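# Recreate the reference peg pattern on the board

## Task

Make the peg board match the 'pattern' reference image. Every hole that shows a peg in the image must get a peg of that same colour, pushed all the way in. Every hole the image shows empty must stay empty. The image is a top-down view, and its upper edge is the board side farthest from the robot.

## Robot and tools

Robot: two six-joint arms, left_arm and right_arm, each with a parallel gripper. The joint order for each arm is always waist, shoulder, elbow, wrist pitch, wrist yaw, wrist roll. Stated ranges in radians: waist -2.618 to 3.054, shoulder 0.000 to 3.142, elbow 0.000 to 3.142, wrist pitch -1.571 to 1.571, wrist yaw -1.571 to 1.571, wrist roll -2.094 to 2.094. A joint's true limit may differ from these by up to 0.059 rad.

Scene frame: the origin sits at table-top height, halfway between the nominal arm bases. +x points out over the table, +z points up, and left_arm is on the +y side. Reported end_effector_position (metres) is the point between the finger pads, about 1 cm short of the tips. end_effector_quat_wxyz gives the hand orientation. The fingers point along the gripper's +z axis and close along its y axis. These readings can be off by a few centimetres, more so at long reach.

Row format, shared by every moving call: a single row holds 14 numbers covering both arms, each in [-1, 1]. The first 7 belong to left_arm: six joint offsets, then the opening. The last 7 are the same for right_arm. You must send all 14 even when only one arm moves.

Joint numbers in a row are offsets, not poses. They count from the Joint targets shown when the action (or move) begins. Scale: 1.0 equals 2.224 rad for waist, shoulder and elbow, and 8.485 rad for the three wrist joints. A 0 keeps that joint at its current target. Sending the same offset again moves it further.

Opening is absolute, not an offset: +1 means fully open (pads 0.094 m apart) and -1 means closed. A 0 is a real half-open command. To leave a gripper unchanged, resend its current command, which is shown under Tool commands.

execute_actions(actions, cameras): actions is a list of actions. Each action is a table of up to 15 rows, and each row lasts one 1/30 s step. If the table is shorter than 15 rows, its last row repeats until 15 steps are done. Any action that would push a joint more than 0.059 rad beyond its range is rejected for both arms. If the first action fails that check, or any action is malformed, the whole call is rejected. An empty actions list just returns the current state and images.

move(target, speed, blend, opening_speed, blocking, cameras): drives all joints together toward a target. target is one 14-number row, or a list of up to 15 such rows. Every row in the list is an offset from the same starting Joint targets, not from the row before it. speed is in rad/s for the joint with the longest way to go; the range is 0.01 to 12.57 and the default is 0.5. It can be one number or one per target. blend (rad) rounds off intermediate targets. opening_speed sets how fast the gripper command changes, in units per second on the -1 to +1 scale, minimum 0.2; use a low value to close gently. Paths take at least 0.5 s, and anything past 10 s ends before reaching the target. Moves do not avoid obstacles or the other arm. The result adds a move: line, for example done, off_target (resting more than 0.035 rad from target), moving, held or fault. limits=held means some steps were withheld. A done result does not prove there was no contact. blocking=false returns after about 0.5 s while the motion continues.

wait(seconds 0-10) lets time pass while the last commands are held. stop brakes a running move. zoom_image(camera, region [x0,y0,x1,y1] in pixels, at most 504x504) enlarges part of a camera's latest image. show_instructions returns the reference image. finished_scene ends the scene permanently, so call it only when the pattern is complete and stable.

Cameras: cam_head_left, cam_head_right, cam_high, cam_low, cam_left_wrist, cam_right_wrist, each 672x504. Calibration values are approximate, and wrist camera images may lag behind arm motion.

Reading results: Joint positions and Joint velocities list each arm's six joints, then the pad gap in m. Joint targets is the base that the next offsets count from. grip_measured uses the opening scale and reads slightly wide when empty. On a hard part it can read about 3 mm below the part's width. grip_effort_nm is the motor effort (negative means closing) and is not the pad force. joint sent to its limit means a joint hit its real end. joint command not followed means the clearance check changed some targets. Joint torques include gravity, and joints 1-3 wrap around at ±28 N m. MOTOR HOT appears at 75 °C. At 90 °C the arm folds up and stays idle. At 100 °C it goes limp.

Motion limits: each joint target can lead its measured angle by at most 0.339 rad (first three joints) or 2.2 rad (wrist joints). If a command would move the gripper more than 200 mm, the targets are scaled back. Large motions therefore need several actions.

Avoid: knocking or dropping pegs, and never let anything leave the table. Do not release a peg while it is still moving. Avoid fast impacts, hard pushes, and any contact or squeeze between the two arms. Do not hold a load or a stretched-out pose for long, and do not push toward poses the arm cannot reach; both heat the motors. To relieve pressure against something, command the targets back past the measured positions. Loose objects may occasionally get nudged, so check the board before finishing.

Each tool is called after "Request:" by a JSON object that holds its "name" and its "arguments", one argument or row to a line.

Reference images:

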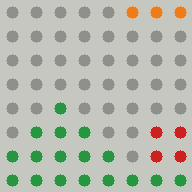

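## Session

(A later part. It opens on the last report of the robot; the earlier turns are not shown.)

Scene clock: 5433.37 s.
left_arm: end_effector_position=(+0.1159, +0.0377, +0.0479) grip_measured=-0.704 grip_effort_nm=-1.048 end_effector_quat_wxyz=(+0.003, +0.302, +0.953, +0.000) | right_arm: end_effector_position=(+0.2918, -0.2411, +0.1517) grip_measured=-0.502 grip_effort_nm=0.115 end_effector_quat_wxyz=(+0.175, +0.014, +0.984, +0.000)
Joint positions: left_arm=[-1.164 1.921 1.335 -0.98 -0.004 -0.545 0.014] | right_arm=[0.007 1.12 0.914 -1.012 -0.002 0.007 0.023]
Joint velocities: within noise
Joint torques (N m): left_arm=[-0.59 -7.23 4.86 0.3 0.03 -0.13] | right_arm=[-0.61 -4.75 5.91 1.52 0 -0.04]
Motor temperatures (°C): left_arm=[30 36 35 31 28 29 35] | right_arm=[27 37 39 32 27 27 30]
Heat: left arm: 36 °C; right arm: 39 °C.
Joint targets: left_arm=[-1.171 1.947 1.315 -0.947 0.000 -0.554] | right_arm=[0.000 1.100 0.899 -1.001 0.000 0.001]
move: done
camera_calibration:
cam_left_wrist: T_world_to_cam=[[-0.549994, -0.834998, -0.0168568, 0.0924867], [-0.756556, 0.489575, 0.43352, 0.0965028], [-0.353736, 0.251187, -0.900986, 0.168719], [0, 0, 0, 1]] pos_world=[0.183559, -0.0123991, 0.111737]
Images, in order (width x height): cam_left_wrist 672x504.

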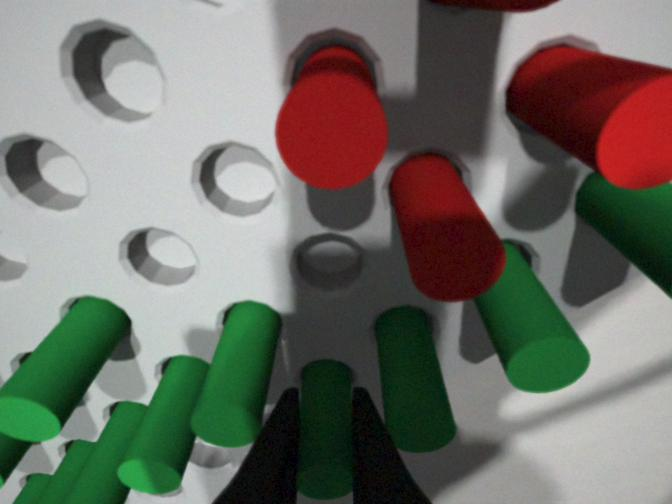

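Request:
{"name": "move", "arguments": {
  "target": [
    [0,0.007,-0.01,0.002,0,0,-0.9,0,0,0,0,0,0,-0.5],
    [0,-0.003,0.004,-0.002,0,0,-0.9,0,0,0,0,0,0,-0.5],
    [0,-0.003,0.004,-0.002,0,0,-0.5,0,0,0,0,0,0,-0.5],
    [0,-0.04,0.08,-0.03,0,0,-0.5,0,0,0,0,0,0,-0.5],
    [0,-0.095,0.145,-0.058,0,0,-0.5,0,0,0,0,0,0,-0.5],
    [0.5265,-0.3808,-0.1866,-0.0062,0,0.0653,-0.2,0,0,0,0,0,0,-0.5]
  ],
  "speed": [0.1,0.3,0.3,0.4,0.8,1.5],
  "cameras": ["cam_left_wrist","cam_high"]
}}

Request:
{"name": "zoom_image", "arguments": {
  "camera": "cam_high",
  "region": [200, 380, 370, 504]
}}

Scene clock: 5446.47 s.
left_arm: end_effector_position=(+0.2145, +0.3581, +0.1459) grip_measured=-0.202 grip_effort_nm=0.056 end_effector_quat_wxyz=(+0.171, -0.006, +0.985, +0.000) | right_arm: end_effector_position=(+0.2918, -0.2411, +0.1517) grip_measured=-0.502 grip_effort_nm=0.110 end_effector_quat_wxyz=(+0.175, +0.014, +0.984, +0.000)
Joint positions: left_arm=[-0.005 1.119 0.913 -1.021 -0.001 -0.011 0.038] | right_arm=[0.007 1.12 0.914 -1.012 -0.002 0.007 0.023]
Joint velocities: within noise
Joint torques (N m): left_arm=[0.39 -4.44 6.68 0.86 0.02 0.11] | right_arm=[-0.62 -4.74 5.93 1.53 0.01 -0.04]
Motor temperatures (°C): left_arm=[30 36 35 31 28 29 35] | right_arm=[27 37 39 32 27 27 30]
Heat: left arm: 36 °C; right arm: 39 °C.
Joint targets: left_arm=[0.000 1.100 0.900 -1.000 0.000 0.000] | right_arm=[0.000 1.100 0.899 -1.001 0.000 0.001]
move: done
camera_calibration:
cam_left_wrist: T_world_to_cam=[[0.0453297, -0.998969, -0.00240094, 0.344894], [-0.992724, -0.0453145, 0.111563, 0.261019], [-0.111557, -0.00267365, -0.993754, 0.263945], [0, 0, 0, 1]] pos_world=[0.27293, 0.357072, 0.234005]
Images, in order (width x height): cam_high 672x504, cam_left_wrist 672x504.

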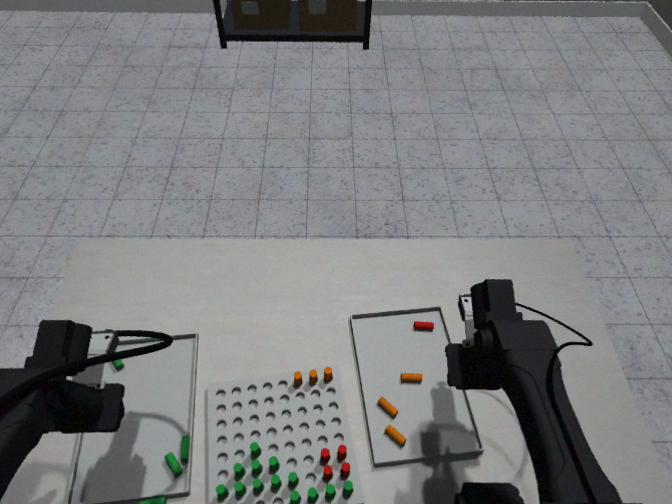

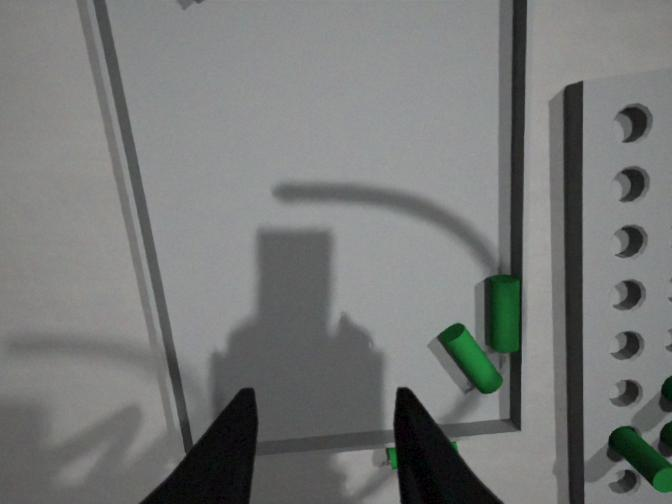

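Scaled by 2.965 from the camera's 672x504 image, which has a finer 960x720 frame.

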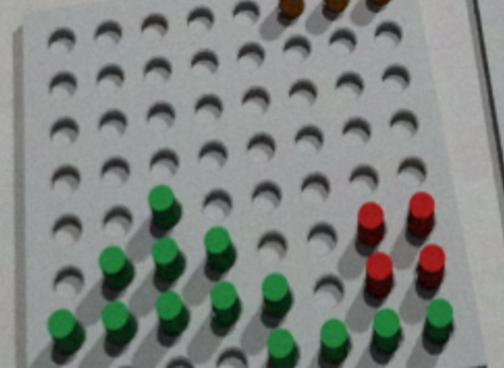

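Request:
{"name": "zoom_image", "arguments": {
  "camera": "cam_high",
  "region": [60, 320, 220, 440]
}}

Scaled by 3.150 from the camera's 672x504 image, which has a finer 960x720 frame.

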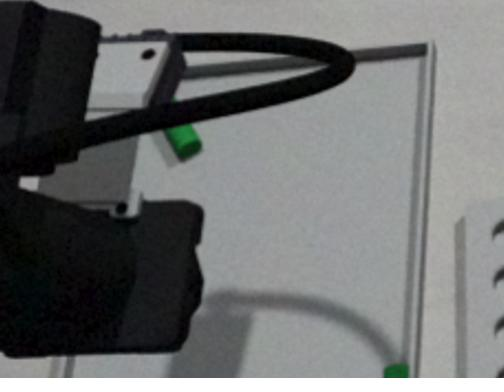

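Request:
{"name": "move", "arguments": {
  "target": [0.0675,0.1349,0.2023,-0.0177,0,0,-0.2,0,0,0,0,0,0,-0.5],
  "speed": 0.8,
  "cameras": ["cam_left_wrist"]
}}

Scene clock: 5460.73 s.
left_arm: end_effector_position=(+0.2794, +0.4049, +0.2041) grip_measured=-0.202 grip_effort_nm=0.061 end_effector_quat_wxyz=(+0.180, -0.080, +0.980, +0.013) | right_arm: end_effector_position=(+0.2918, -0.2411, +0.1517) grip_measured=-0.502 grip_effort_nm=0.110 end_effector_quat_wxyz=(+0.175, +0.014, +0.984, +0.000)
Joint positions: left_arm=[0.147 1.389 1.32 -1.138 -0.001 -0.009 0.038] | right_arm=[0.007 1.12 0.914 -1.012 -0.002 0.007 0.023]
Joint velocities: within noise
Joint torques (N m): left_arm=[0.25 -4.26 10.74 0.56 0.03 0.11] | right_arm=[-0.61 -4.74 5.94 1.53 0.01 -0.05]
Motor temperatures (°C): left_arm=[30 35 35 32 28 29 34] | right_arm=[27 37 39 32 27 27 30]
Heat: left arm: 35 °C; right arm: 39 °C.
Joint targets: left_arm=[0.151 1.400 1.349 -1.150 0.000 0.000] | right_arm=[0.000 1.100 0.899 -1.001 0.000 0.001]
move: done
camera_calibration:
cam_left_wrist: T_world_to_cam=[[0.194751, -0.980851, -0.00177397, 0.339672], [-0.976674, -0.194087, 0.0918639, 0.38078], [-0.0904491, -0.016158, -0.99577, 0.329149], [0, 0, 0, 1]] pos_world=[0.335518, 0.412391, 0.29338]
Images, in order (width x height): cam_left_wrist 672x504.

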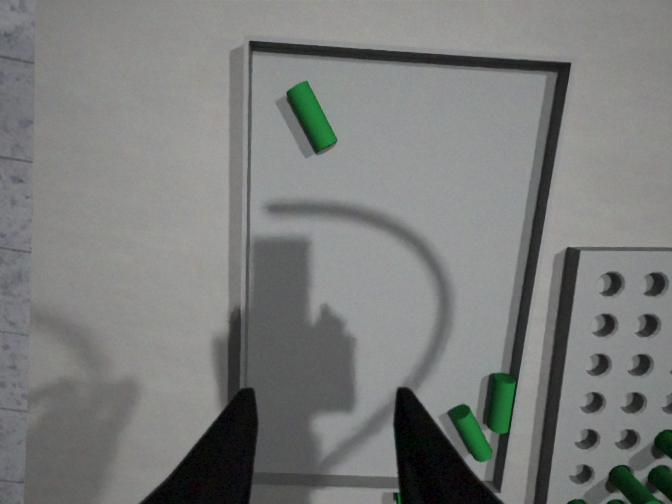

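Request:
{"name": "move", "arguments": {
  "target": [0.0409,0.4793,0.4222,-0.0471,0.0126,-0.0458,-0.2,0,0,0,0,0,0,-0.5],
  "speed": 0.8,
  "cameras": ["cam_left_wrist"]
}}

Scene clock: 5485.67 s.
left_arm: end_effector_position=(+0.4026, +0.4463, +0.0711) grip_measured=-0.201 grip_effort_nm=0.056 end_effector_quat_wxyz=(-0.079, -0.309, +0.947, -0.044) | right_arm: end_effector_position=(+0.2918, -0.2411, +0.1517) grip_measured=-0.502 grip_effort_nm=0.110 end_effector_quat_wxyz=(+0.175, +0.014, +0.984, +0.000)
Joint positions: left_arm=[0.238 2.449 2.261 -1.535 0.098 -0.379 0.038] | right_arm=[0.007 1.12 0.914 -1.012 -0.002 0.007 0.023]
Joint velocities: within noise
Joint torques (N m): left_arm=[0.25 -12.23 9.5 -0.47 0.16 -0.09] | right_arm=[-0.64 -4.75 5.93 1.53 0.01 -0.04]
Motor temperatures (°C): left_arm=[30 35 36 31 28 29 33] | right_arm=[27 36 39 32 27 27 30]
Heat: left arm: 36 °C; right arm: 39 °C.
Joint targets: left_arm=[0.242 2.466 2.289 -1.550 0.107 -0.388] | right_arm=[0.000 1.100 0.899 -1.001 0.000 0.001]
move: done
camera_calibration:
cam_left_wrist: T_world_to_cam=[[0.613316, -0.789727, 0.0132292, 0.101153], [-0.641455, -0.488252, 0.591731, 0.482063], [-0.460847, -0.371404, -0.806027, 0.502712], [0, 0, 0, 1]] pos_world=[0.478855, 0.501961, 0.11861]
Images, in order (width x height): cam_left_wrist 672x504.

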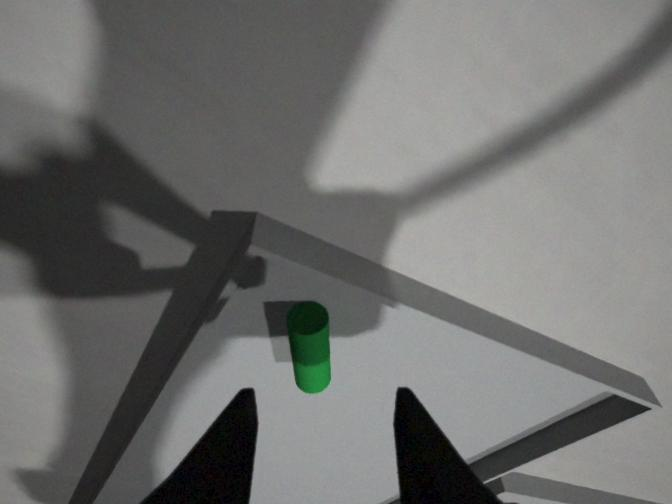

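Request:
{"name": "move", "arguments": {
  "target": [
    [0.0007,-0.0342,-0.0796,0,0.0011,-0.0046,-0.2,0,0,0,0,0,0,-0.5],
    [0.0007,0.0172,-0.0789,0.0139,0.0011,-0.0046,-0.2,0,0,0,0,0,0,-0.5],
    [0.0007,0.0172,-0.0789,0.0139,0.0011,-0.0046,-0.9,0,0,0,0,0,0,-0.5],
    [0.0007,-0.0752,-0.0789,0.0,0.0011,-0.0046,-0.9,0,0,0,0,0,0,-0.5]
  ],
  "speed": [0.5,0.3,0.5,0.5],
  "cameras": ["cam_left_wrist"]
}}

Scene clock: 5514.70 s.
left_arm: end_effector_position=(+0.3779, +0.4383, +0.0948) grip_measured=-0.692 grip_effort_nm=-1.048 end_effector_quat_wxyz=(-0.084, -0.328, +0.940, -0.047) | right_arm: end_effector_position=(+0.2918, -0.2411, +0.1517) grip_measured=-0.502 grip_effort_nm=0.110 end_effector_quat_wxyz=(+0.175, +0.014, +0.984, +0.000)
Joint positions: left_arm=[0.238 2.316 2.12 -1.535 0.109 -0.419 0.014] | right_arm=[0.007 1.12 0.914 -1.012 -0.002 0.007 0.023]
Joint velocities: within noise
Joint torques (N m): left_arm=[0.42 -14.39 6.31 -0.48 0.15 -0.12] | right_arm=[-0.61 -4.77 5.91 1.53 0 -0.04]
Motor temperatures (°C): left_arm=[30 41 36 31 28 29 33] | right_arm=[27 36 39 32 27 27 30]
Heat: left arm: 41 °C; right arm: 39 °C.
Joint targets: left_arm=[0.243 2.299 2.113 -1.549 0.117 -0.428] | right_arm=[0.000 1.100 0.899 -1.001 0.000 0.001]
move: done
camera_calibration:
cam_left_wrist: T_world_to_cam=[[0.645249, -0.763884, 0.0116238, 0.0863846], [-0.614545, -0.509944, 0.601907, 0.446661], [-0.453859, -0.395523, -0.798482, 0.514587], [0, 0, 0, 1]] pos_world=[0.452304, 0.497291, 0.141036]
Images, in order (width x height): cam_left_wrist 672x504.

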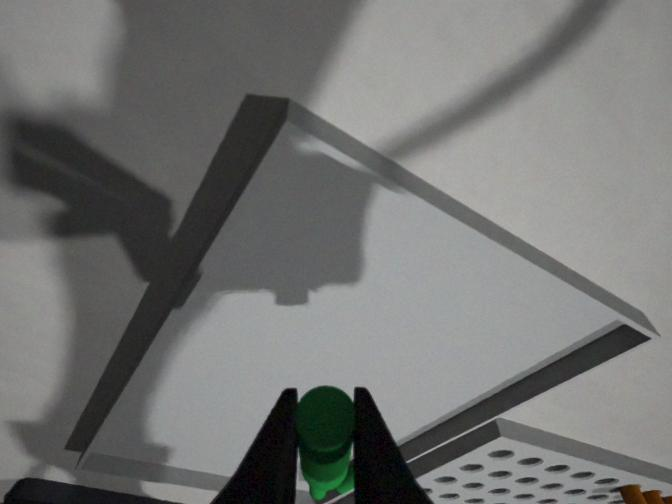

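Request:
{"name": "move", "arguments": {
  "target": [
    [-0.2684,-0.4042,-0.5454,0.2179,-0.0138,0.0504,-0.9,0,0,0,0,0,0,-0.5],
    [-0.2684,-0.1255,-0.7118,0.3228,-0.0138,0.0504,-0.9,0,0,0,0,0,0,-0.5],
    [-0.2684,-0.0895,-0.7118,0.3322,-0.0138,0.0504,-0.9,0,0,0,0,0,0,-0.5],
    [-0.2684,-0.0895,-0.7118,0.3322,-0.0138,0.0504,-0.3,0,0,0,0,0,0,-0.5],
    [-0.2684,-0.0895,-0.7118,0.3322,-0.0138,0.0504,0,0,0,0,0,0,0,-0.5],
    [-0.2684,-0.3143,-0.6353,0.2651,-0.0138,0.0504,0,0,0,0,0,0,0,-0.5],
    [-0.2635,0.0733,0.1160,0.0080,-0.0138,0.0504,0,0,0,0,0,0,0,-0.5]
  ],
  "speed": [1.2,0.8,0.2,0.3,0.3,0.6,1.6],
  "opening_speed": 1.5,
  "cameras": ["cam_left_wrist"]
}}

Scene clock: 5539.87 s.
left_arm: end_effector_position=(+0.4185, +0.1963, +0.0951) grip_measured=-0.001 grip_effort_nm=0.051 end_effector_quat_wxyz=(+0.005, +0.169, +0.986, -0.005) | right_arm: end_effector_position=(+0.2918, -0.2411, +0.1517) grip_measured=-0.502 grip_effort_nm=0.105 end_effector_quat_wxyz=(+0.175, +0.014, +0.984, +0.000)
Joint positions: left_arm=[-0.351 2.432 2.341 -1.469 0.008 -0.006 0.047] | right_arm=[0.007 1.12 0.914 -1.012 -0.002 0.007 0.023]
Joint velocities: within noise
Joint torques (N m): left_arm=[0.68 -11.3 9.87 -0.14 -0.12 0.05] | right_arm=[-0.61 -4.77 5.93 1.52 0 -0.05]
Motor temperatures (°C): left_arm=[30 43 36 32 28 29 34] | right_arm=[27 36 39 32 27 27 30]
Heat: left arm: 43 °C; right arm: 39 °C.
Joint targets: left_arm=[-0.343 2.462 2.371 -1.481 0.000 0.000] | right_arm=[0.000 1.100 0.899 -1.001 0.000 0.001]
move: done
camera_calibration:
cam_left_wrist: T_world_to_cam=[[-0.304371, -0.952526, -0.00722586, 0.311528], [-0.861226, 0.27194, 0.429347, 0.314273], [-0.407, 0.136904, -0.903111, 0.323339], [0, 0, 0, 1]] pos_world=[0.497079, 0.167009, 0.15933]
Images, in order (width x height): cam_left_wrist 672x504.

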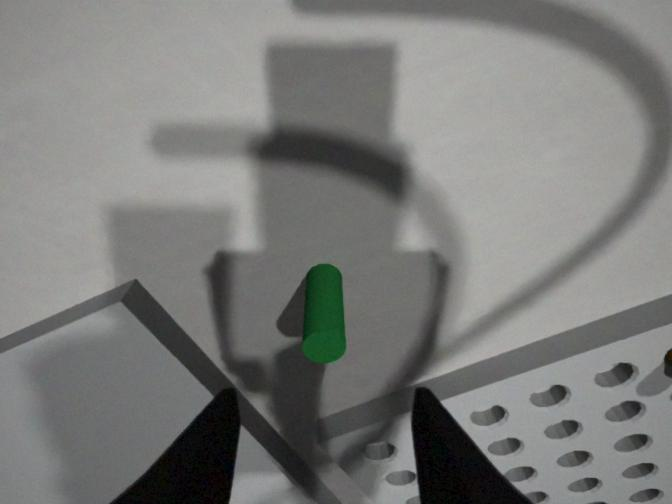

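Request:
{"name": "move", "arguments": {
  "target": [
    [0,0,-0.0971,0.0232,0,0,0,0,0,0,0,0,0,-0.5],
    [0,0,-0.0971,0.0232,0,0,-0.9,0,0,0,0,0,0,-0.5]
  ],
  "speed": 0.4,
  "cameras": ["cam_left_wrist"]
}}

Scene clock: 5550.10 s.
left_arm: end_effector_position=(+0.4179, +0.1965, +0.0482) grip_measured=-0.701 grip_effort_nm=-1.121 end_effector_quat_wxyz=(-0.004, +0.169, +0.986, -0.004) | right_arm: end_effector_position=(+0.2918, -0.2411, +0.1517) grip_measured=-0.502 grip_effort_nm=0.105 end_effector_quat_wxyz=(+0.175, +0.014, +0.984, +0.000)
Joint positions: left_arm=[-0.351 2.437 2.165 -1.304 0.008 -0.006 0.014] | right_arm=[0.007 1.12 0.914 -1.012 -0.002 0.007 0.023]
Joint velocities: within noise
Joint torques (N m): left_arm=[0.68 -11.85 6.17 0.17 -0.09 0.09] | right_arm=[-0.62 -4.72 5.94 1.53 0 -0.05]
Motor temperatures (°C): left_arm=[30 42 36 32 28 29 33] | right_arm=[27 36 39 32 27 27 30]
Heat: left arm: 42 °C; right arm: 39 °C.
Joint targets: left_arm=[-0.343 2.462 2.155 -1.285 0.000 0.000] | right_arm=[0.000 1.100 0.899 -1.001 0.000 0.001]
move: done
camera_calibration:
cam_left_wrist: T_world_to_cam=[[-0.304537, -0.952468, -0.00784645, 0.311284], [-0.854165, 0.269442, 0.444751, 0.330652], [-0.421497, 0.142145, -0.89562, 0.285475], [0, 0, 0, 1]] pos_world=[0.497555, 0.166818, 0.111061]
Images, in order (width x height): cam_left_wrist 672x504.

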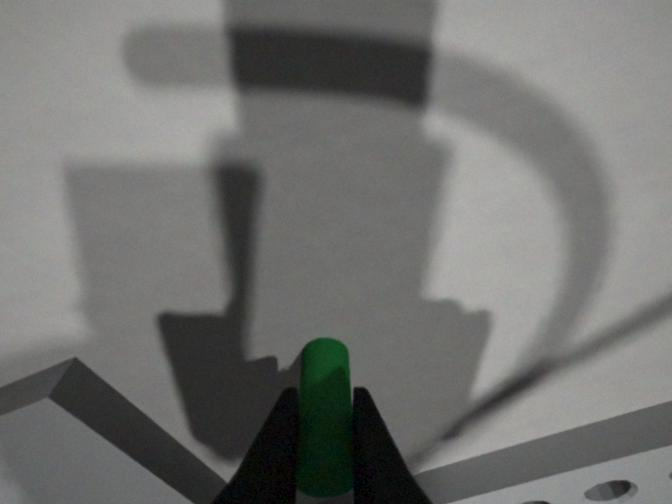

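Request:
{"name": "move", "arguments": {
  "target": [
    [0,-0.0953,0.031,-0.0312,0,0,-0.9,0,0,0,0,0,0,-0.5],
    [-0.0706,-0.3651,-0.2720,-0.0218,0,0,-0.9,0,0,0,0,0,0,-0.5],
    [-0.3620,-0.3246,-0.3519,0.0084,0,-0.0625,-0.9,0,0,0,0,0,0,-0.5],
    [-0.3620,-0.2887,-0.4171,0.0352,0,-0.0625,-0.9,0,0,0,0,0,0,-0.5]
  ],
  "speed": [0.6,1.2,1.0,0.3],
  "cameras": ["cam_left_wrist"]
}}

Request:
{"name": "zoom_image", "arguments": {
  "camera": "cam_left_wrist",
  "region": [230, 220, 430, 420]
}}

Scene clock: 5570.30 s.
left_arm: end_effector_position=(+0.1054, +0.0657, +0.0612) grip_measured=-0.698 grip_effort_nm=-1.048 end_effector_quat_wxyz=(-0.003, +0.308, +0.951, -0.001) | right_arm: end_effector_position=(+0.2918, -0.2411, +0.1517) grip_measured=-0.502 grip_effort_nm=0.110 end_effector_quat_wxyz=(+0.175, +0.014, +0.984, +0.000)
Joint positions: left_arm=[-1.153 1.805 1.237 -1.006 0.005 -0.521 0.014] | right_arm=[0.007 1.12 0.914 -1.012 -0.002 0.007 0.023]
Joint velocities: within noise
Joint torques (N m): left_arm=[0.34 -7.06 5.87 0.18 -0.02 -0.12] | right_arm=[-0.64 -4.74 5.93 1.53 0 -0.05]
Motor temperatures (°C): left_arm=[30 41 35 31 28 29 34] | right_arm=[27 36 39 32 27 27 30]
Heat: left arm: 41 °C; right arm: 39 °C.
Joint targets: left_arm=[-1.148 1.820 1.227 -0.986 0.000 -0.530] | right_arm=[0.000 1.100 0.899 -1.001 0.000 0.001]
move: done
camera_calibration:
cam_left_wrist: T_world_to_cam=[[-0.561557, -0.827333, -0.0131537, 0.110889], [-0.744764, 0.498459, 0.443695, 0.0666294], [-0.360527, 0.258956, -0.896081, 0.169921], [0, 0, 0, 1]] pos_world=[0.173155, 0.0145281, 0.124158]
Images, in order (width x height): cam_left_wrist 672x504.

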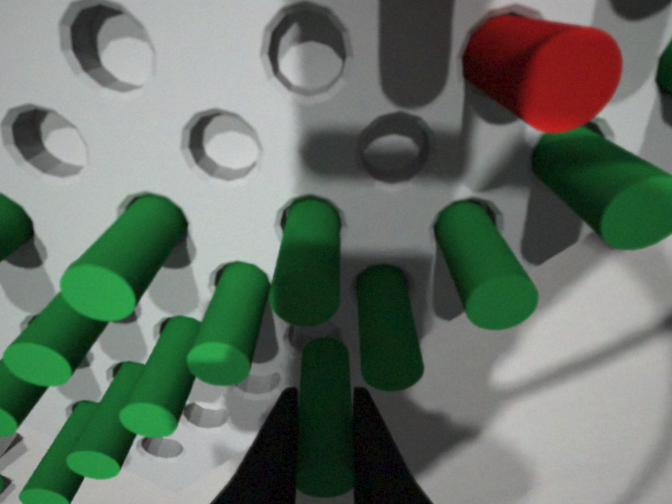

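Scaled by 2.520 from the camera's 672x504 image, which has a finer 960x720 frame.

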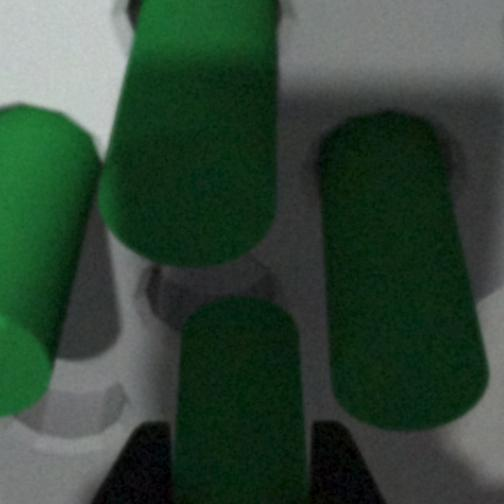

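Request:
{"name": "move", "arguments": {
  "target": [0.0050,0.002,0.0008,0.0005,0,0,-0.9,0,0,0,0,0,0,-0.5],
  "speed": 0.3,
  "cameras": ["cam_left_wrist"]
}}

Request:
{"name": "zoom_image", "arguments": {
  "camera": "cam_left_wrist",
  "region": [230, 220, 430, 420]
}}

Scene clock: 5584.70 s.
left_arm: end_effector_position=(+0.1090, +0.0661, +0.0612) grip_measured=-0.698 grip_effort_nm=-1.048 end_effector_quat_wxyz=(-0.001, +0.303, +0.953, -0.002) | right_arm: end_effector_position=(+0.2918, -0.2411, +0.1517) grip_measured=-0.502 grip_effort_nm=0.110 end_effector_quat_wxyz=(+0.175, +0.014, +0.984, +0.000)
Joint positions: left_arm=[-1.143 1.805 1.237 -1.002 0.005 -0.521 0.014] | right_arm=[0.007 1.12 0.914 -1.012 -0.002 0.007 0.023]
Joint velocities: within noise
Joint torques (N m): left_arm=[0.32 -6.56 6.12 0.19 -0.07 -0.15] | right_arm=[-0.64 -4.75 5.91 1.52 0 -0.04]
Motor temperatures (°C): left_arm=[30 39 35 31 28 29 34] | right_arm=[27 36 39 32 27 27 30]
Heat: left arm: 39 °C; right arm: 39 °C.
Joint targets: left_arm=[-1.137 1.824 1.229 -0.982 0.000 -0.530] | right_arm=[0.000 1.100 0.899 -1.001 0.000 0.001]
move: done
camera_calibration:
cam_left_wrist: T_world_to_cam=[[-0.552659, -0.833337, -0.0108168, 0.112502], [-0.750916, 0.492285, 0.440205, 0.0704095], [-0.361514, 0.251406, -0.897832, 0.171779], [0, 0, 0, 1]] pos_world=[0.177148, 0.0159045, 0.124451]
Images, in order (width x height): cam_left_wrist 672x504.

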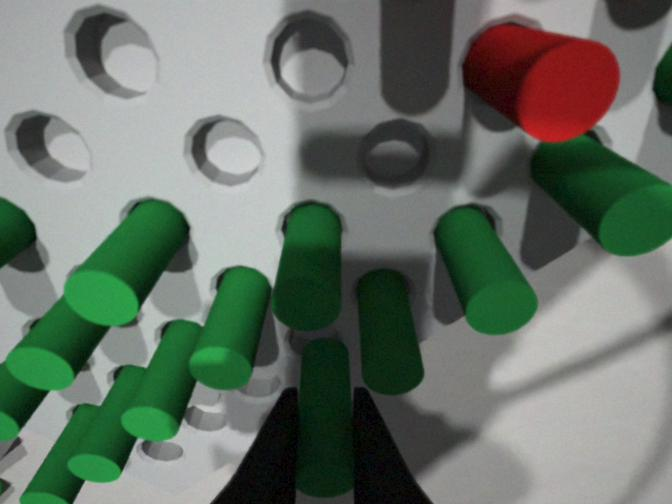

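Scaled by 2.520 from the camera's 672x504 image, which has a finer 960x720 frame.

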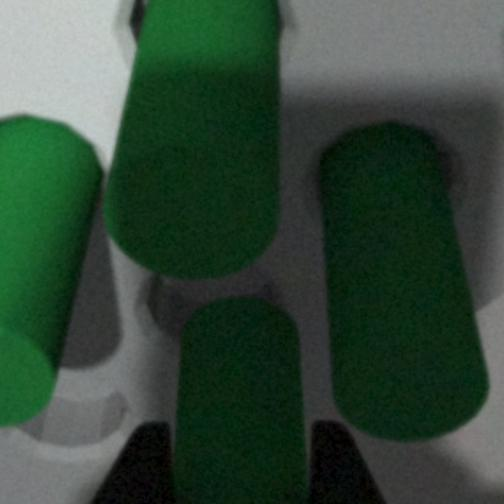

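Request:
{"name": "move", "arguments": {
  "target": [0.0045,0,0,0,0,0,-0.9,0,0,0,0,0,0,-0.5],
  "speed": 0.3,
  "cameras": ["cam_left_wrist"]
}}

Request:
{"name": "zoom_image", "arguments": {
  "camera": "cam_left_wrist",
  "region": [230, 220, 430, 420]
}}

Scene clock: 5609.27 s.
left_arm: end_effector_position=(+0.1119, +0.0673, +0.0612) grip_measured=-0.698 grip_effort_nm=-1.053 end_effector_quat_wxyz=(-0.001, +0.298, +0.955, -0.003) | right_arm: end_effector_position=(+0.2918, -0.2411, +0.1517) grip_measured=-0.502 grip_effort_nm=0.110 end_effector_quat_wxyz=(+0.175, +0.014, +0.984, +0.000)
Joint positions: left_arm=[-1.133 1.805 1.237 -1.001 0.005 -0.521 0.014] | right_arm=[0.007 1.12 0.914 -1.012 -0.002 0.007 0.023]
Joint velocities: within noise
Joint torques (N m): left_arm=[0.46 -6.74 6 0.17 -0.05 -0.11] | right_arm=[-0.62 -4.75 5.93 1.52 0 -0.04]
Motor temperatures (°C): left_arm=[30 38 35 31 28 29 34] | right_arm=[27 36 39 32 27 27 30]
Heat: left arm: 38 °C; right arm: 39 °C.
Joint targets: left_arm=[-1.127 1.824 1.229 -0.982 0.000 -0.530] | right_arm=[0.000 1.100 0.899 -1.001 0.000 0.001]
move: done
camera_calibration:
cam_left_wrist: T_world_to_cam=[[-0.544021, -0.839007, -0.0104346, 0.114439], [-0.756105, 0.484798, 0.439632, 0.0731273], [-0.363795, 0.247058, -0.898117, 0.173146], [0, 0, 0, 1]] pos_world=[0.180539, 0.0177864, 0.12455]
Images, in order (width x height): cam_left_wrist 672x504.

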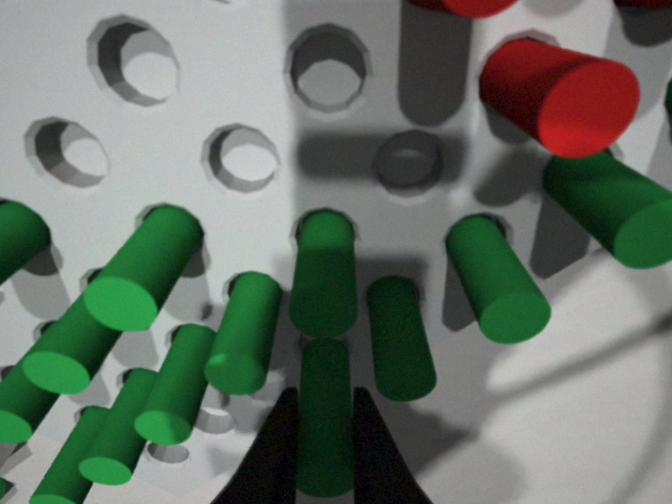

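Scaled by 2.520 from the camera's 672x504 image, which has a finer 960x720 frame.

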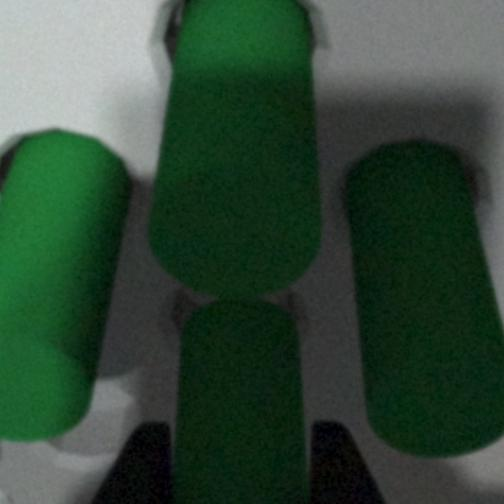

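Request:
{"name": "move", "arguments": {
  "target": [0,0.0095,-0.0235,0.0088,0,0,-0.9,0,0,0,0,0,0,-0.5],
  "speed": 0.06,
  "cameras": ["cam_left_wrist"]
}}

Request:
{"name": "zoom_image", "arguments": {
  "camera": "cam_left_wrist",
  "region": [230, 220, 430, 420]
}}

Scene clock: 5618.10 s.
left_arm: end_effector_position=(+0.1116, +0.0681, +0.0464) grip_measured=-0.698 grip_effort_nm=-1.038 end_effector_quat_wxyz=(-0.001, +0.298, +0.955, -0.002) | right_arm: end_effector_position=(+0.2918, -0.2411, +0.1517) grip_measured=-0.502 grip_effort_nm=0.115 end_effector_quat_wxyz=(+0.175, +0.014, +0.984, +0.000)
Joint positions: left_arm=[-1.133 1.822 1.197 -0.944 0.005 -0.521 0.014] | right_arm=[0.007 1.12 0.914 -1.012 -0.002 0.007 0.023]
Joint velocities: within noise
Joint torques (N m): left_arm=[0.31 -6.5 4.89 0.36 -0.06 -0.12] | right_arm=[-0.64 -4.74 5.91 1.52 0 -0.05]
Motor temperatures (°C): left_arm=[30 37 35 31 28 29 35] | right_arm=[27 36 39 32 27 27 30]
Heat: left arm: 37 °C; right arm: 39 °C.
Joint targets: left_arm=[-1.127 1.845 1.177 -0.907 0.000 -0.530] | right_arm=[0.000 1.100 0.899 -1.001 0.000 0.001]
move: off_target (left_arm); left_arm: the wrist pitch is farthest, 0.037 rad from its target
camera_calibration:
cam_left_wrist: T_world_to_cam=[[-0.544059, -0.838974, -0.0110284, 0.114781], [-0.755872, 0.484379, 0.440494, 0.0789808], [-0.364221, 0.247991, -0.897688, 0.159495], [0, 0, 0, 1]] pos_world=[0.180238, 0.018488, 0.109652]
Images, in order (width x height): cam_left_wrist 672x504.

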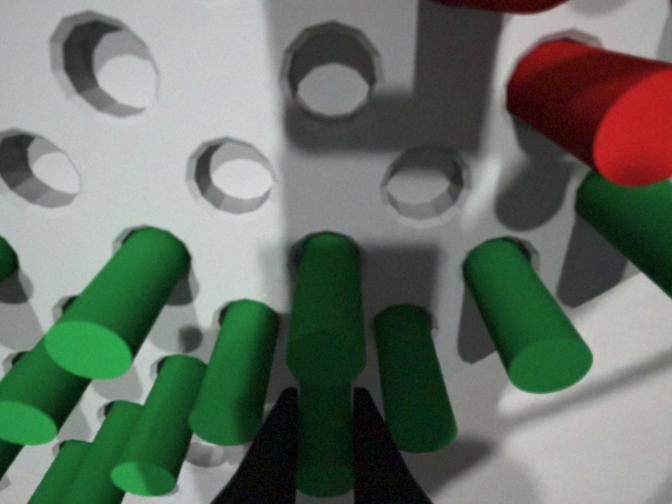

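Scaled by 2.520 from the camera's 672x504 image, which has a finer 960x720 frame.

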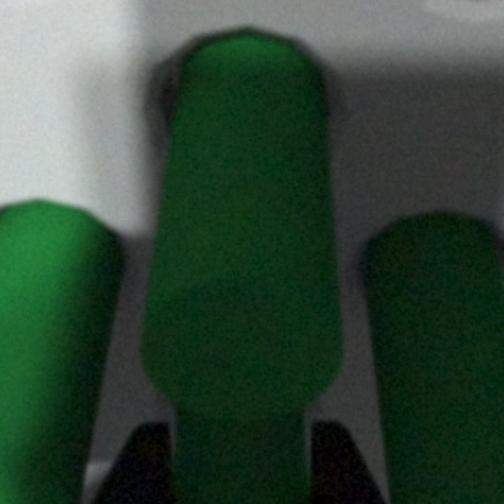

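Request:
{"name": "move", "arguments": {
  "target": [
    [0,0.006,-0.008,0.002,0,0,-0.9,0,0,0,0,0,0,-0.5],
    [0,-0.003,0.004,-0.002,0,0,-0.9,0,0,0,0,0,0,-0.5],
    [0,-0.003,0.004,-0.002,0,0,-0.5,0,0,0,0,0,0,-0.5],
    [0,-0.04,0.08,-0.03,0,0,-0.5,0,0,0,0,0,0,-0.5],
    [0,-0.095,0.145,-0.058,0,0,-0.5,0,0,0,0,0,0,-0.5],
    [0.5067,-0.3350,-0.1246,-0.0110,0,0.0625,-0.2,0,0,0,0,0,0,-0.5]
  ],
  "speed": [0.1,0.3,0.3,0.4,0.8,1.5],
  "cameras": ["cam_left_wrist","cam_high"]
}}

Request:
{"name": "zoom_image", "arguments": {
  "camera": "cam_high",
  "region": [200, 380, 370, 504]
}}

Request:
{"name": "zoom_image", "arguments": {
  "camera": "cam_left_wrist",
  "region": [372, 240, 572, 490]
}}

Scene clock: 5630.67 s.
left_arm: end_effector_position=(+0.2145, +0.3577, +0.1459) grip_measured=-0.202 grip_effort_nm=0.066 end_effector_quat_wxyz=(+0.170, -0.006, +0.985, -0.001) | right_arm: end_effector_position=(+0.2918, -0.2411, +0.1517) grip_measured=-0.502 grip_effort_nm=0.110 end_effector_quat_wxyz=(+0.175, +0.014, +0.984, +0.000)
Joint positions: left_arm=[-0.005 1.119 0.913 -1.022 0.001 -0.011 0.038] | right_arm=[0.007 1.12 0.914 -1.012 -0.002 0.007 0.023]
Joint velocities: within noise
Joint torques (N m): left_arm=[0.47 -4.46 6.6 0.89 -0.04 0.12] | right_arm=[-0.64 -4.75 5.94 1.53 0 -0.05]
Motor temperatures (°C): left_arm=[30 37 35 31 28 29 34] | right_arm=[27 36 39 32 27 27 30]
Heat: left arm: 37 °C; right arm: 39 °C.
Joint targets: left_arm=[0.000 1.100 0.900 -1.000 0.000 0.000] | right_arm=[0.000 1.100 0.899 -1.001 0.000 0.001]
move: done
camera_calibration:
cam_left_wrist: T_world_to_cam=[[0.0443142, -0.999017, -0.000644456, 0.34438], [-0.992681, -0.0441056, 0.112426, 0.260254], [-0.112344, -0.00434233, -0.99366, 0.264722], [0, 0, 0, 1]] pos_world=[0.272828, 0.35667, 0.234006]
Images, in order (width x height): cam_high 672x504, cam_left_wrist 672x504.

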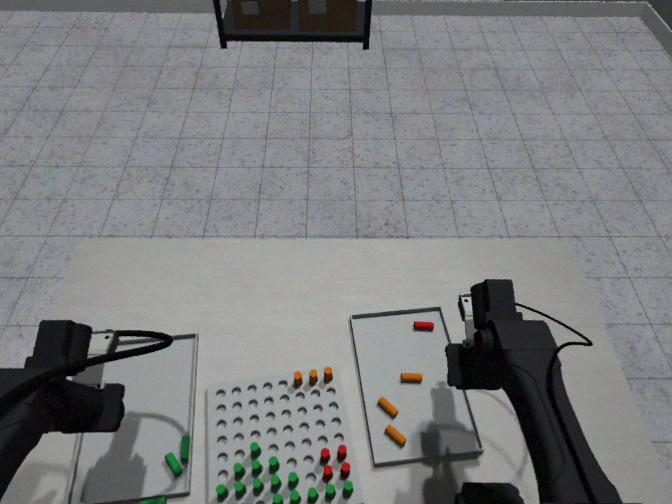

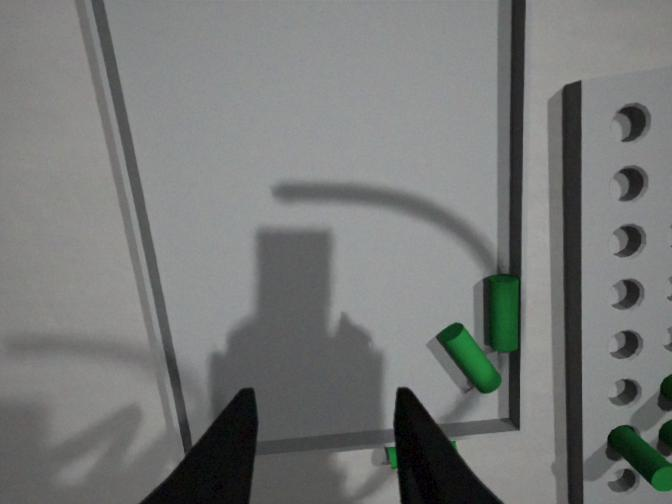

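Scaled by 2.965 from the camera's 672x504 image, which has a finer 960x720 frame.

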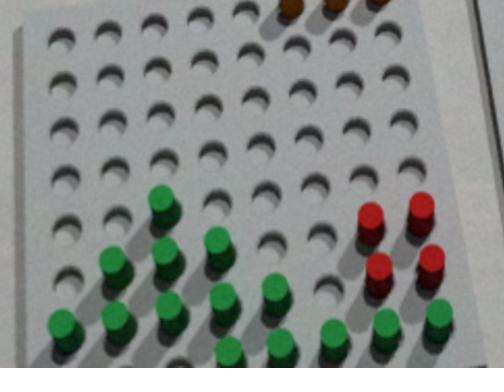

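Scaled by 2.016 from the camera's 672x504 image, which has a finer 960x720 frame.

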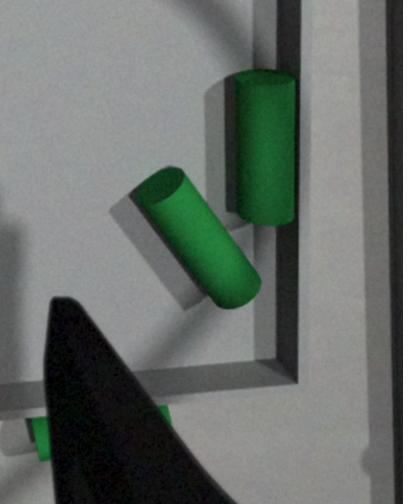

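Request:
{"name": "move", "arguments": {
  "target": [-0.1416,0.1857,0.0225,0.0,0,-0.1116,-0.5,0,0,0,0,0,0,-0.5],
  "speed": 0.7,
  "cameras": ["cam_left_wrist"]
}}

Scene clock: 5688.60 s.
left_arm: end_effector_position=(+0.1959, +0.2876, +0.0642) grip_measured=-0.499 grip_effort_nm=-0.105 end_effector_quat_wxyz=(-0.012, -0.310, +0.951, +0.008) | right_arm: end_effector_position=(+0.2918, -0.2411, +0.1517) grip_measured=-0.502 grip_effort_nm=0.110 end_effector_quat_wxyz=(+0.175, +0.014, +0.984, +0.000)
Joint positions: left_arm=[-0.311 1.502 0.919 -1.016 0.001 -0.936 0.024] | right_arm=[0.007 1.12 0.914 -1.012 -0.002 0.007 0.023]
Joint velocities: within noise
Joint torques (N m): left_arm=[-0.47 -4.26 9.62 0.12 -0.06 -0.14] | right_arm=[-0.62 -4.74 5.9 1.52 0 -0.05]
Motor temperatures (°C): left_arm=[30 34 36 33 28 29 33] | right_arm=[27 36 39 32 27 27 30]
Heat: left arm: 36 °C; right arm: 39 °C.
Joint targets: left_arm=[-0.315 1.513 0.950 -1.000 0.000 -0.947] | right_arm=[0.000 1.100 0.899 -1.001 0.000 0.001]
move: done
camera_calibration:
cam_left_wrist: T_world_to_cam=[[0.613153, -0.789018, -0.0386511, 0.105855], [-0.69234, -0.560297, 0.454679, 0.315672], [-0.380406, -0.252028, -0.889816, 0.29817], [0, 0, 0, 1]] pos_world=[0.267073, 0.335539, 0.125879]
Images, in order (width x height): cam_left_wrist 672x504.

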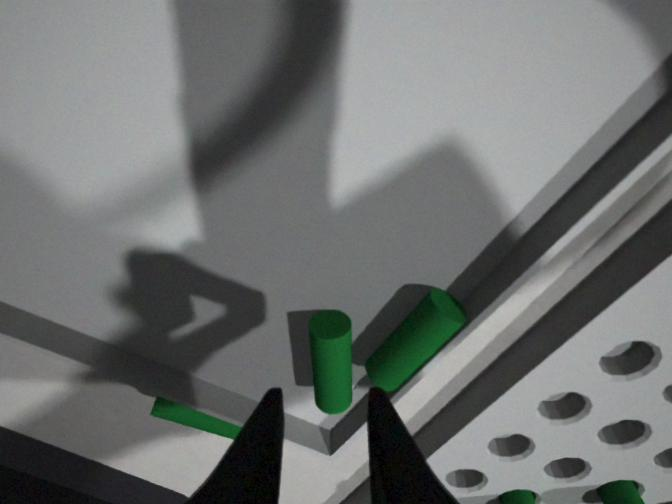

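Request:
{"name": "move", "arguments": {
  "target": [-0.0058,0.0092,-0.0448,0.0132,0,-0.0035,-0.5,0,0,0,0,0,0,-0.5],
  "speed": 0.3,
  "cameras": ["cam_left_wrist"]
}}

Scene clock: 5711.83 s.
left_arm: end_effector_position=(+0.2004, +0.2835, +0.0457) grip_measured=-0.499 grip_effort_nm=-0.085 end_effector_quat_wxyz=(+0.000, -0.319, +0.948, -0.001) | right_arm: end_effector_position=(+0.2918, -0.2411, +0.1517) grip_measured=-0.502 grip_effort_nm=0.110 end_effector_quat_wxyz=(+0.175, +0.014, +0.984, +0.000)
Joint positions: left_arm=[-0.322 1.523 0.86 -0.906 0.001 -0.966 0.024] | right_arm=[0.007 1.12 0.914 -1.012 -0.002 0.007 0.023]
Joint velocities: within noise
Joint torques (N m): left_arm=[-0.44 -4.52 5.65 0.18 -0.03 -0.12] | right_arm=[-0.64 -4.77 5.93 1.53 0 -0.05]
Motor temperatures (°C): left_arm=[30 34 37 32 28 29 33] | right_arm=[27 36 39 32 27 27 30]
Heat: left arm: 37 °C; right arm: 39 °C.
Joint targets: left_arm=[-0.328 1.534 0.850 -0.888 0.000 -0.976] | right_arm=[0.000 1.100 0.899 -1.001 0.000 0.001]
move: done
camera_calibration:
cam_left_wrist: T_world_to_cam=[[0.629171, -0.777153, -0.0133019, 0.0913911], [-0.694495, -0.569772, 0.439359, 0.328631], [-0.349028, -0.267194, -0.898213, 0.280803], [0, 0, 0, 1]] pos_world=[0.26874, 0.333299, 0.109049]
Images, in order (width x height): cam_left_wrist 672x504.

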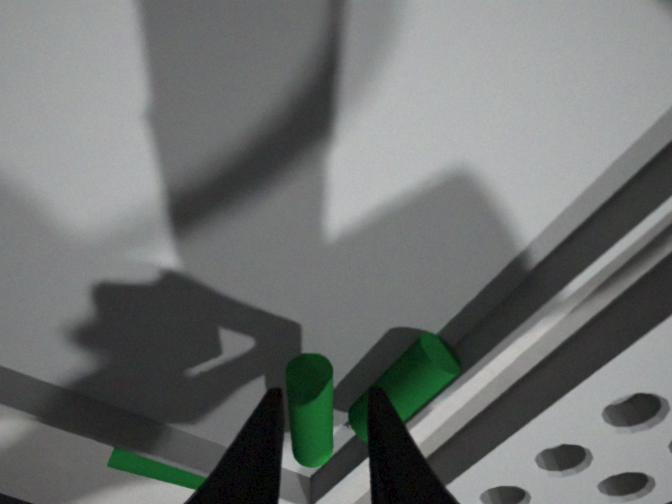

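Request:
{"name": "move", "arguments": {
  "target": [0.0100,0.002,0,0,0,0.0012,-0.53,0,0,0,0,0,0,-0.5],
  "speed": 0.3,
  "cameras": ["cam_left_wrist"]
}}

Scene clock: 5740.90 s.
left_arm: end_effector_position=(+0.2014, +0.2857, +0.0457) grip_measured=-0.528 grip_effort_nm=-0.095 end_effector_quat_wxyz=(+0.001, -0.324, +0.946, -0.002) | right_arm: end_effector_position=(+0.2918, -0.2411, +0.1517) grip_measured=-0.502 grip_effort_nm=0.110 end_effector_quat_wxyz=(+0.175, +0.014, +0.984, +0.000)
Joint positions: left_arm=[-0.312 1.523 0.86 -0.905 0.001 -0.967 0.022] | right_arm=[0.007 1.12 0.914 -1.012 -0.002 0.007 0.023]
Joint velocities: within noise
Joint torques (N m): left_arm=[0.49 -4.1 5.64 0.18 -0.01 -0.04] | right_arm=[-0.64 -4.72 5.9 1.53 0 -0.05]
Motor temperatures (°C): left_arm=[30 34 35 31 28 29 33] | right_arm=[27 36 39 32 27 27 30]
Heat: left arm: 35 °C; right arm: 39 °C.
Joint targets: left_arm=[-0.305 1.538 0.850 -0.888 0.000 -0.966] | right_arm=[0.000 1.100 0.899 -1.001 0.000 0.001]
move: done
camera_calibration:
cam_left_wrist: T_world_to_cam=[[0.637424, -0.770415, -0.0123099, 0.0888556], [-0.688866, -0.576963, 0.438836, 0.331537], [-0.345188, -0.271245, -0.898483, 0.282193], [0, 0, 0, 1]] pos_world=[0.269156, 0.336284, 0.109148]
Images, in order (width x height): cam_left_wrist 672x504.

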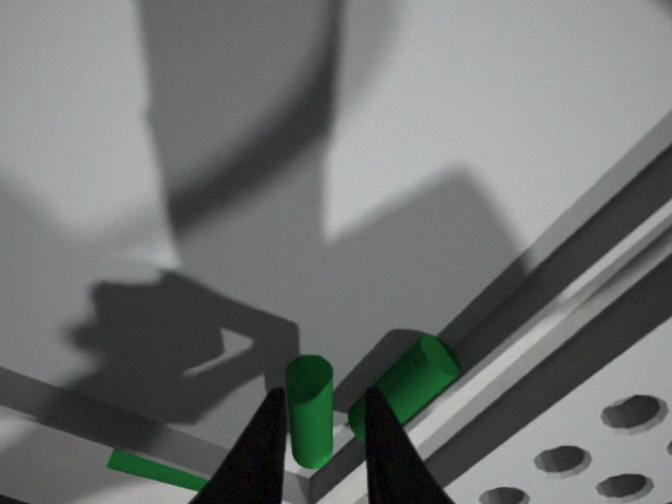

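Request:
{"name": "move", "arguments": {
  "target": [0.0060,0.0,0,0,0,0,-0.53,0,0,0,0,0,0,-0.5],
  "speed": 0.3,
  "cameras": ["cam_left_wrist"]
}}

Scene clock: 5746.33 s.
left_arm: end_effector_position=(+0.2023, +0.2888, +0.0457) grip_measured=-0.528 grip_effort_nm=-0.095 end_effector_quat_wxyz=(+0.001, -0.331, +0.944, -0.002) | right_arm: end_effector_position=(+0.2918, -0.2411, +0.1517) grip_measured=-0.502 grip_effort_nm=0.115 end_effector_quat_wxyz=(+0.175, +0.014, +0.984, +0.000)
Joint positions: left_arm=[-0.298 1.523 0.86 -0.905 0.001 -0.967 0.022] | right_arm=[0.007 1.12 0.914 -1.012 -0.002 0.007 0.023]
Joint velocities: within noise
Joint torques (N m): left_arm=[0.42 -4.04 5.65 0.19 -0.03 0.02] | right_arm=[-0.61 -4.77 5.93 1.52 0.01 -0.05]
Motor temperatures (°C): left_arm=[30 33 35 31 28 29 32] | right_arm=[27 36 39 32 27 27 30]
Heat: left arm: 35 °C; right arm: 39 °C.
Joint targets: left_arm=[-0.292 1.538 0.850 -0.888 0.000 -0.966] | right_arm=[0.000 1.100 0.899 -1.001 0.000 0.001]
move: done
camera_calibration:
cam_left_wrist: T_world_to_cam=[[0.647666, -0.761825, -0.012304, 0.085961], [-0.681109, -0.586133, 0.438792, 0.33503], [-0.341495, -0.27581, -0.898504, 0.283915], [0, 0, 0, 1]] pos_world=[0.269474, 0.340166, 0.109148]
Images, in order (width x height): cam_left_wrist 672x504.

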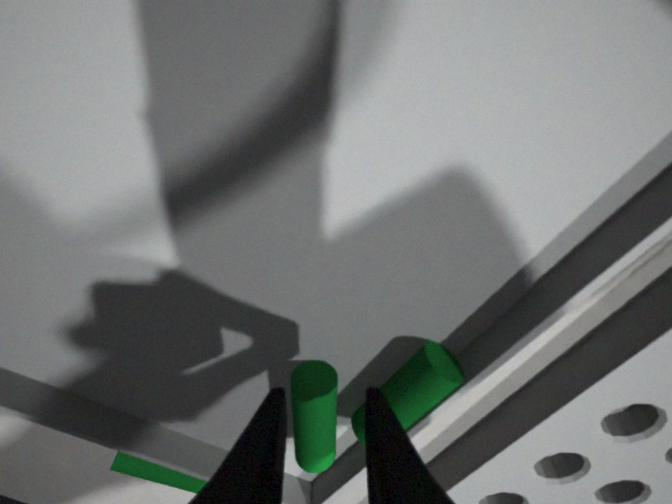

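Request:
{"name": "move", "arguments": {
  "target": [
    [0.0050,0.0,0,0,0,0,-0.53,0,0,0,0,0,0,-0.5],
    [0.0050,0.0083,-0.0117,0.0050,0,0,-0.53,0,0,0,0,0,0,-0.5]
  ],
  "speed": 0.15,
  "cameras": ["cam_left_wrist"]
}}

Scene clock: 5752.27 s.
left_arm: end_effector_position=(+0.2027, +0.2916, +0.0355) grip_measured=-0.528 grip_effort_nm=-0.095 end_effector_quat_wxyz=(-0.001, -0.336, +0.942, +0.000) | right_arm: end_effector_position=(+0.2918, -0.2411, +0.1517) grip_measured=-0.502 grip_effort_nm=0.110 end_effector_quat_wxyz=(+0.175, +0.014, +0.984, +0.000)
Joint positions: left_arm=[-0.286 1.544 0.836 -0.864 0.001 -0.967 0.022] | right_arm=[0.007 1.12 0.914 -1.012 -0.002 0.007 0.023]
Joint velocities: within noise
Joint torques (N m): left_arm=[0.44 -4.51 5.35 0.16 -0.04 0] | right_arm=[-0.62 -4.75 5.93 1.52 0 -0.05]
Motor temperatures (°C): left_arm=[30 33 35 31 28 29 32] | right_arm=[27 36 39 32 27 27 30]
Heat: left arm: 35 °C; right arm: 39 °C.
Joint targets: left_arm=[-0.281 1.557 0.824 -0.846 0.000 -0.966] | right_arm=[0.000 1.100 0.899 -1.001 0.000 0.001]
move: done
camera_calibration:
cam_left_wrist: T_world_to_cam=[[0.656579, -0.754084, -0.0161504, 0.0839402], [-0.672193, -0.594721, 0.44098, 0.34201], [-0.342141, -0.278682, -0.897371, 0.276493], [0, 0, 0, 1]] pos_world=[0.269383, 0.343752, 0.0986523]
Images, in order (width x height): cam_left_wrist 672x504.

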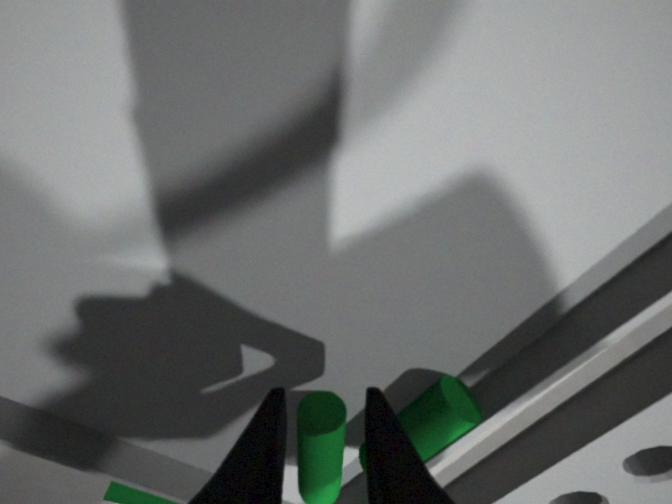

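Request:
{"name": "move", "arguments": {
  "target": [0,-0.0054,-0.0216,0.0051,0,0,-0.53,0,0,0,0,0,0,-0.5],
  "speed": 0.1,
  "cameras": ["cam_left_wrist"]
}}

Scene clock: 5769.43 s.
left_arm: end_effector_position=(+0.1961, +0.2935, +0.0249) grip_measured=-0.528 grip_effort_nm=-0.090 end_effector_quat_wxyz=(-0.003, -0.336, +0.942, +0.001) | right_arm: end_effector_position=(+0.2918, -0.2411, +0.1517) grip_measured=-0.502 grip_effort_nm=0.110 end_effector_quat_wxyz=(+0.175, +0.014, +0.984, +0.000)
Joint positions: left_arm=[-0.286 1.544 0.788 -0.82 0.001 -0.967 0.022] | right_arm=[0.007 1.12 0.914 -1.012 -0.002 0.007 0.023]
Joint velocities: within noise
Joint torques (N m): left_arm=[0.53 -5.34 5.07 0.16 -0.03 -0.03] | right_arm=[-0.62 -4.72 5.93 1.53 0 -0.04]
Motor temperatures (°C): left_arm=[30 33 35 31 28 29 32] | right_arm=[27 36 39 32 27 27 30]
Heat: left arm: 35 °C; right arm: 39 °C.
Joint targets: left_arm=[-0.281 1.545 0.776 -0.803 0.000 -0.966] | right_arm=[0.000 1.100 0.899 -1.001 0.000 0.001]
move: done
camera_calibration:
cam_left_wrist: T_world_to_cam=[[0.656513, -0.75405, -0.0199778, 0.0895413], [-0.670241, -0.595287, 0.443182, 0.343159], [-0.346074, -0.277565, -0.896209, 0.26573], [0, 0, 0, 1]] pos_world=[0.263177, 0.345554, 0.0878564]
Images, in order (width x height): cam_left_wrist 672x504.

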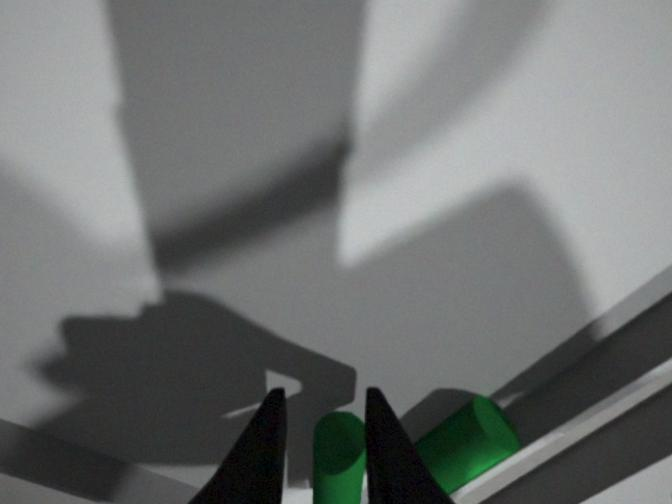

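Request:
{"name": "move", "arguments": {
  "target": [-0.0135,-0.0150,-0.0117,0,0,0,-0.53,0,0,0,0,0,0,-0.5],
  "speed": 0.1,
  "cameras": ["cam_left_wrist"]
}}

Scene clock: 5779.47 s.
left_arm: end_effector_position=(+0.1870, +0.2917, +0.0207) grip_measured=-0.528 grip_effort_nm=-0.095 end_effector_quat_wxyz=(-0.009, -0.327, +0.945, +0.006) | right_arm: end_effector_position=(+0.2918, -0.2411, +0.1517) grip_measured=-0.502 grip_effort_nm=0.110 end_effector_quat_wxyz=(+0.175, +0.014, +0.984, +0.000)
Joint positions: left_arm=[-0.305 1.537 0.762 -0.817 0.001 -0.967 0.022] | right_arm=[0.007 1.12 0.914 -1.012 -0.002 0.007 0.023]
Joint velocities: within noise
Joint torques (N m): left_arm=[-0.35 -7.61 5.09 0.08 -0.03 0.01] | right_arm=[-0.62 -4.74 5.91 1.52 0 -0.05]
Motor temperatures (°C): left_arm=[30 33 35 31 28 29 32] | right_arm=[27 36 39 32 27 27 30]
Heat: left arm: 35 °C; right arm: 39 °C.
Joint targets: left_arm=[-0.311 1.511 0.750 -0.803 0.000 -0.966] | right_arm=[0.000 1.100 0.899 -1.001 0.000 0.001]
move: done
camera_calibration:
cam_left_wrist: T_world_to_cam=[[0.641534, -0.766366, -0.033444, 0.10076], [-0.674673, -0.58445, 0.450815, 0.335367], [-0.365035, -0.266649, -0.891991, 0.258624], [0, 0, 0, 1]] pos_world=[0.256029, 0.342186, 0.0828711]
Images, in order (width x height): cam_left_wrist 672x504.

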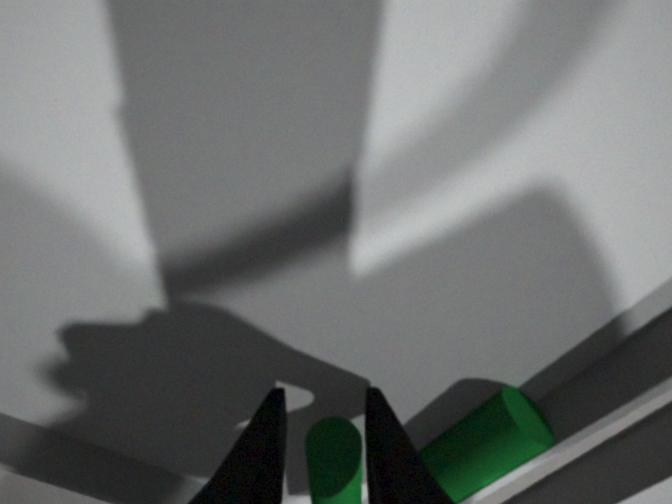

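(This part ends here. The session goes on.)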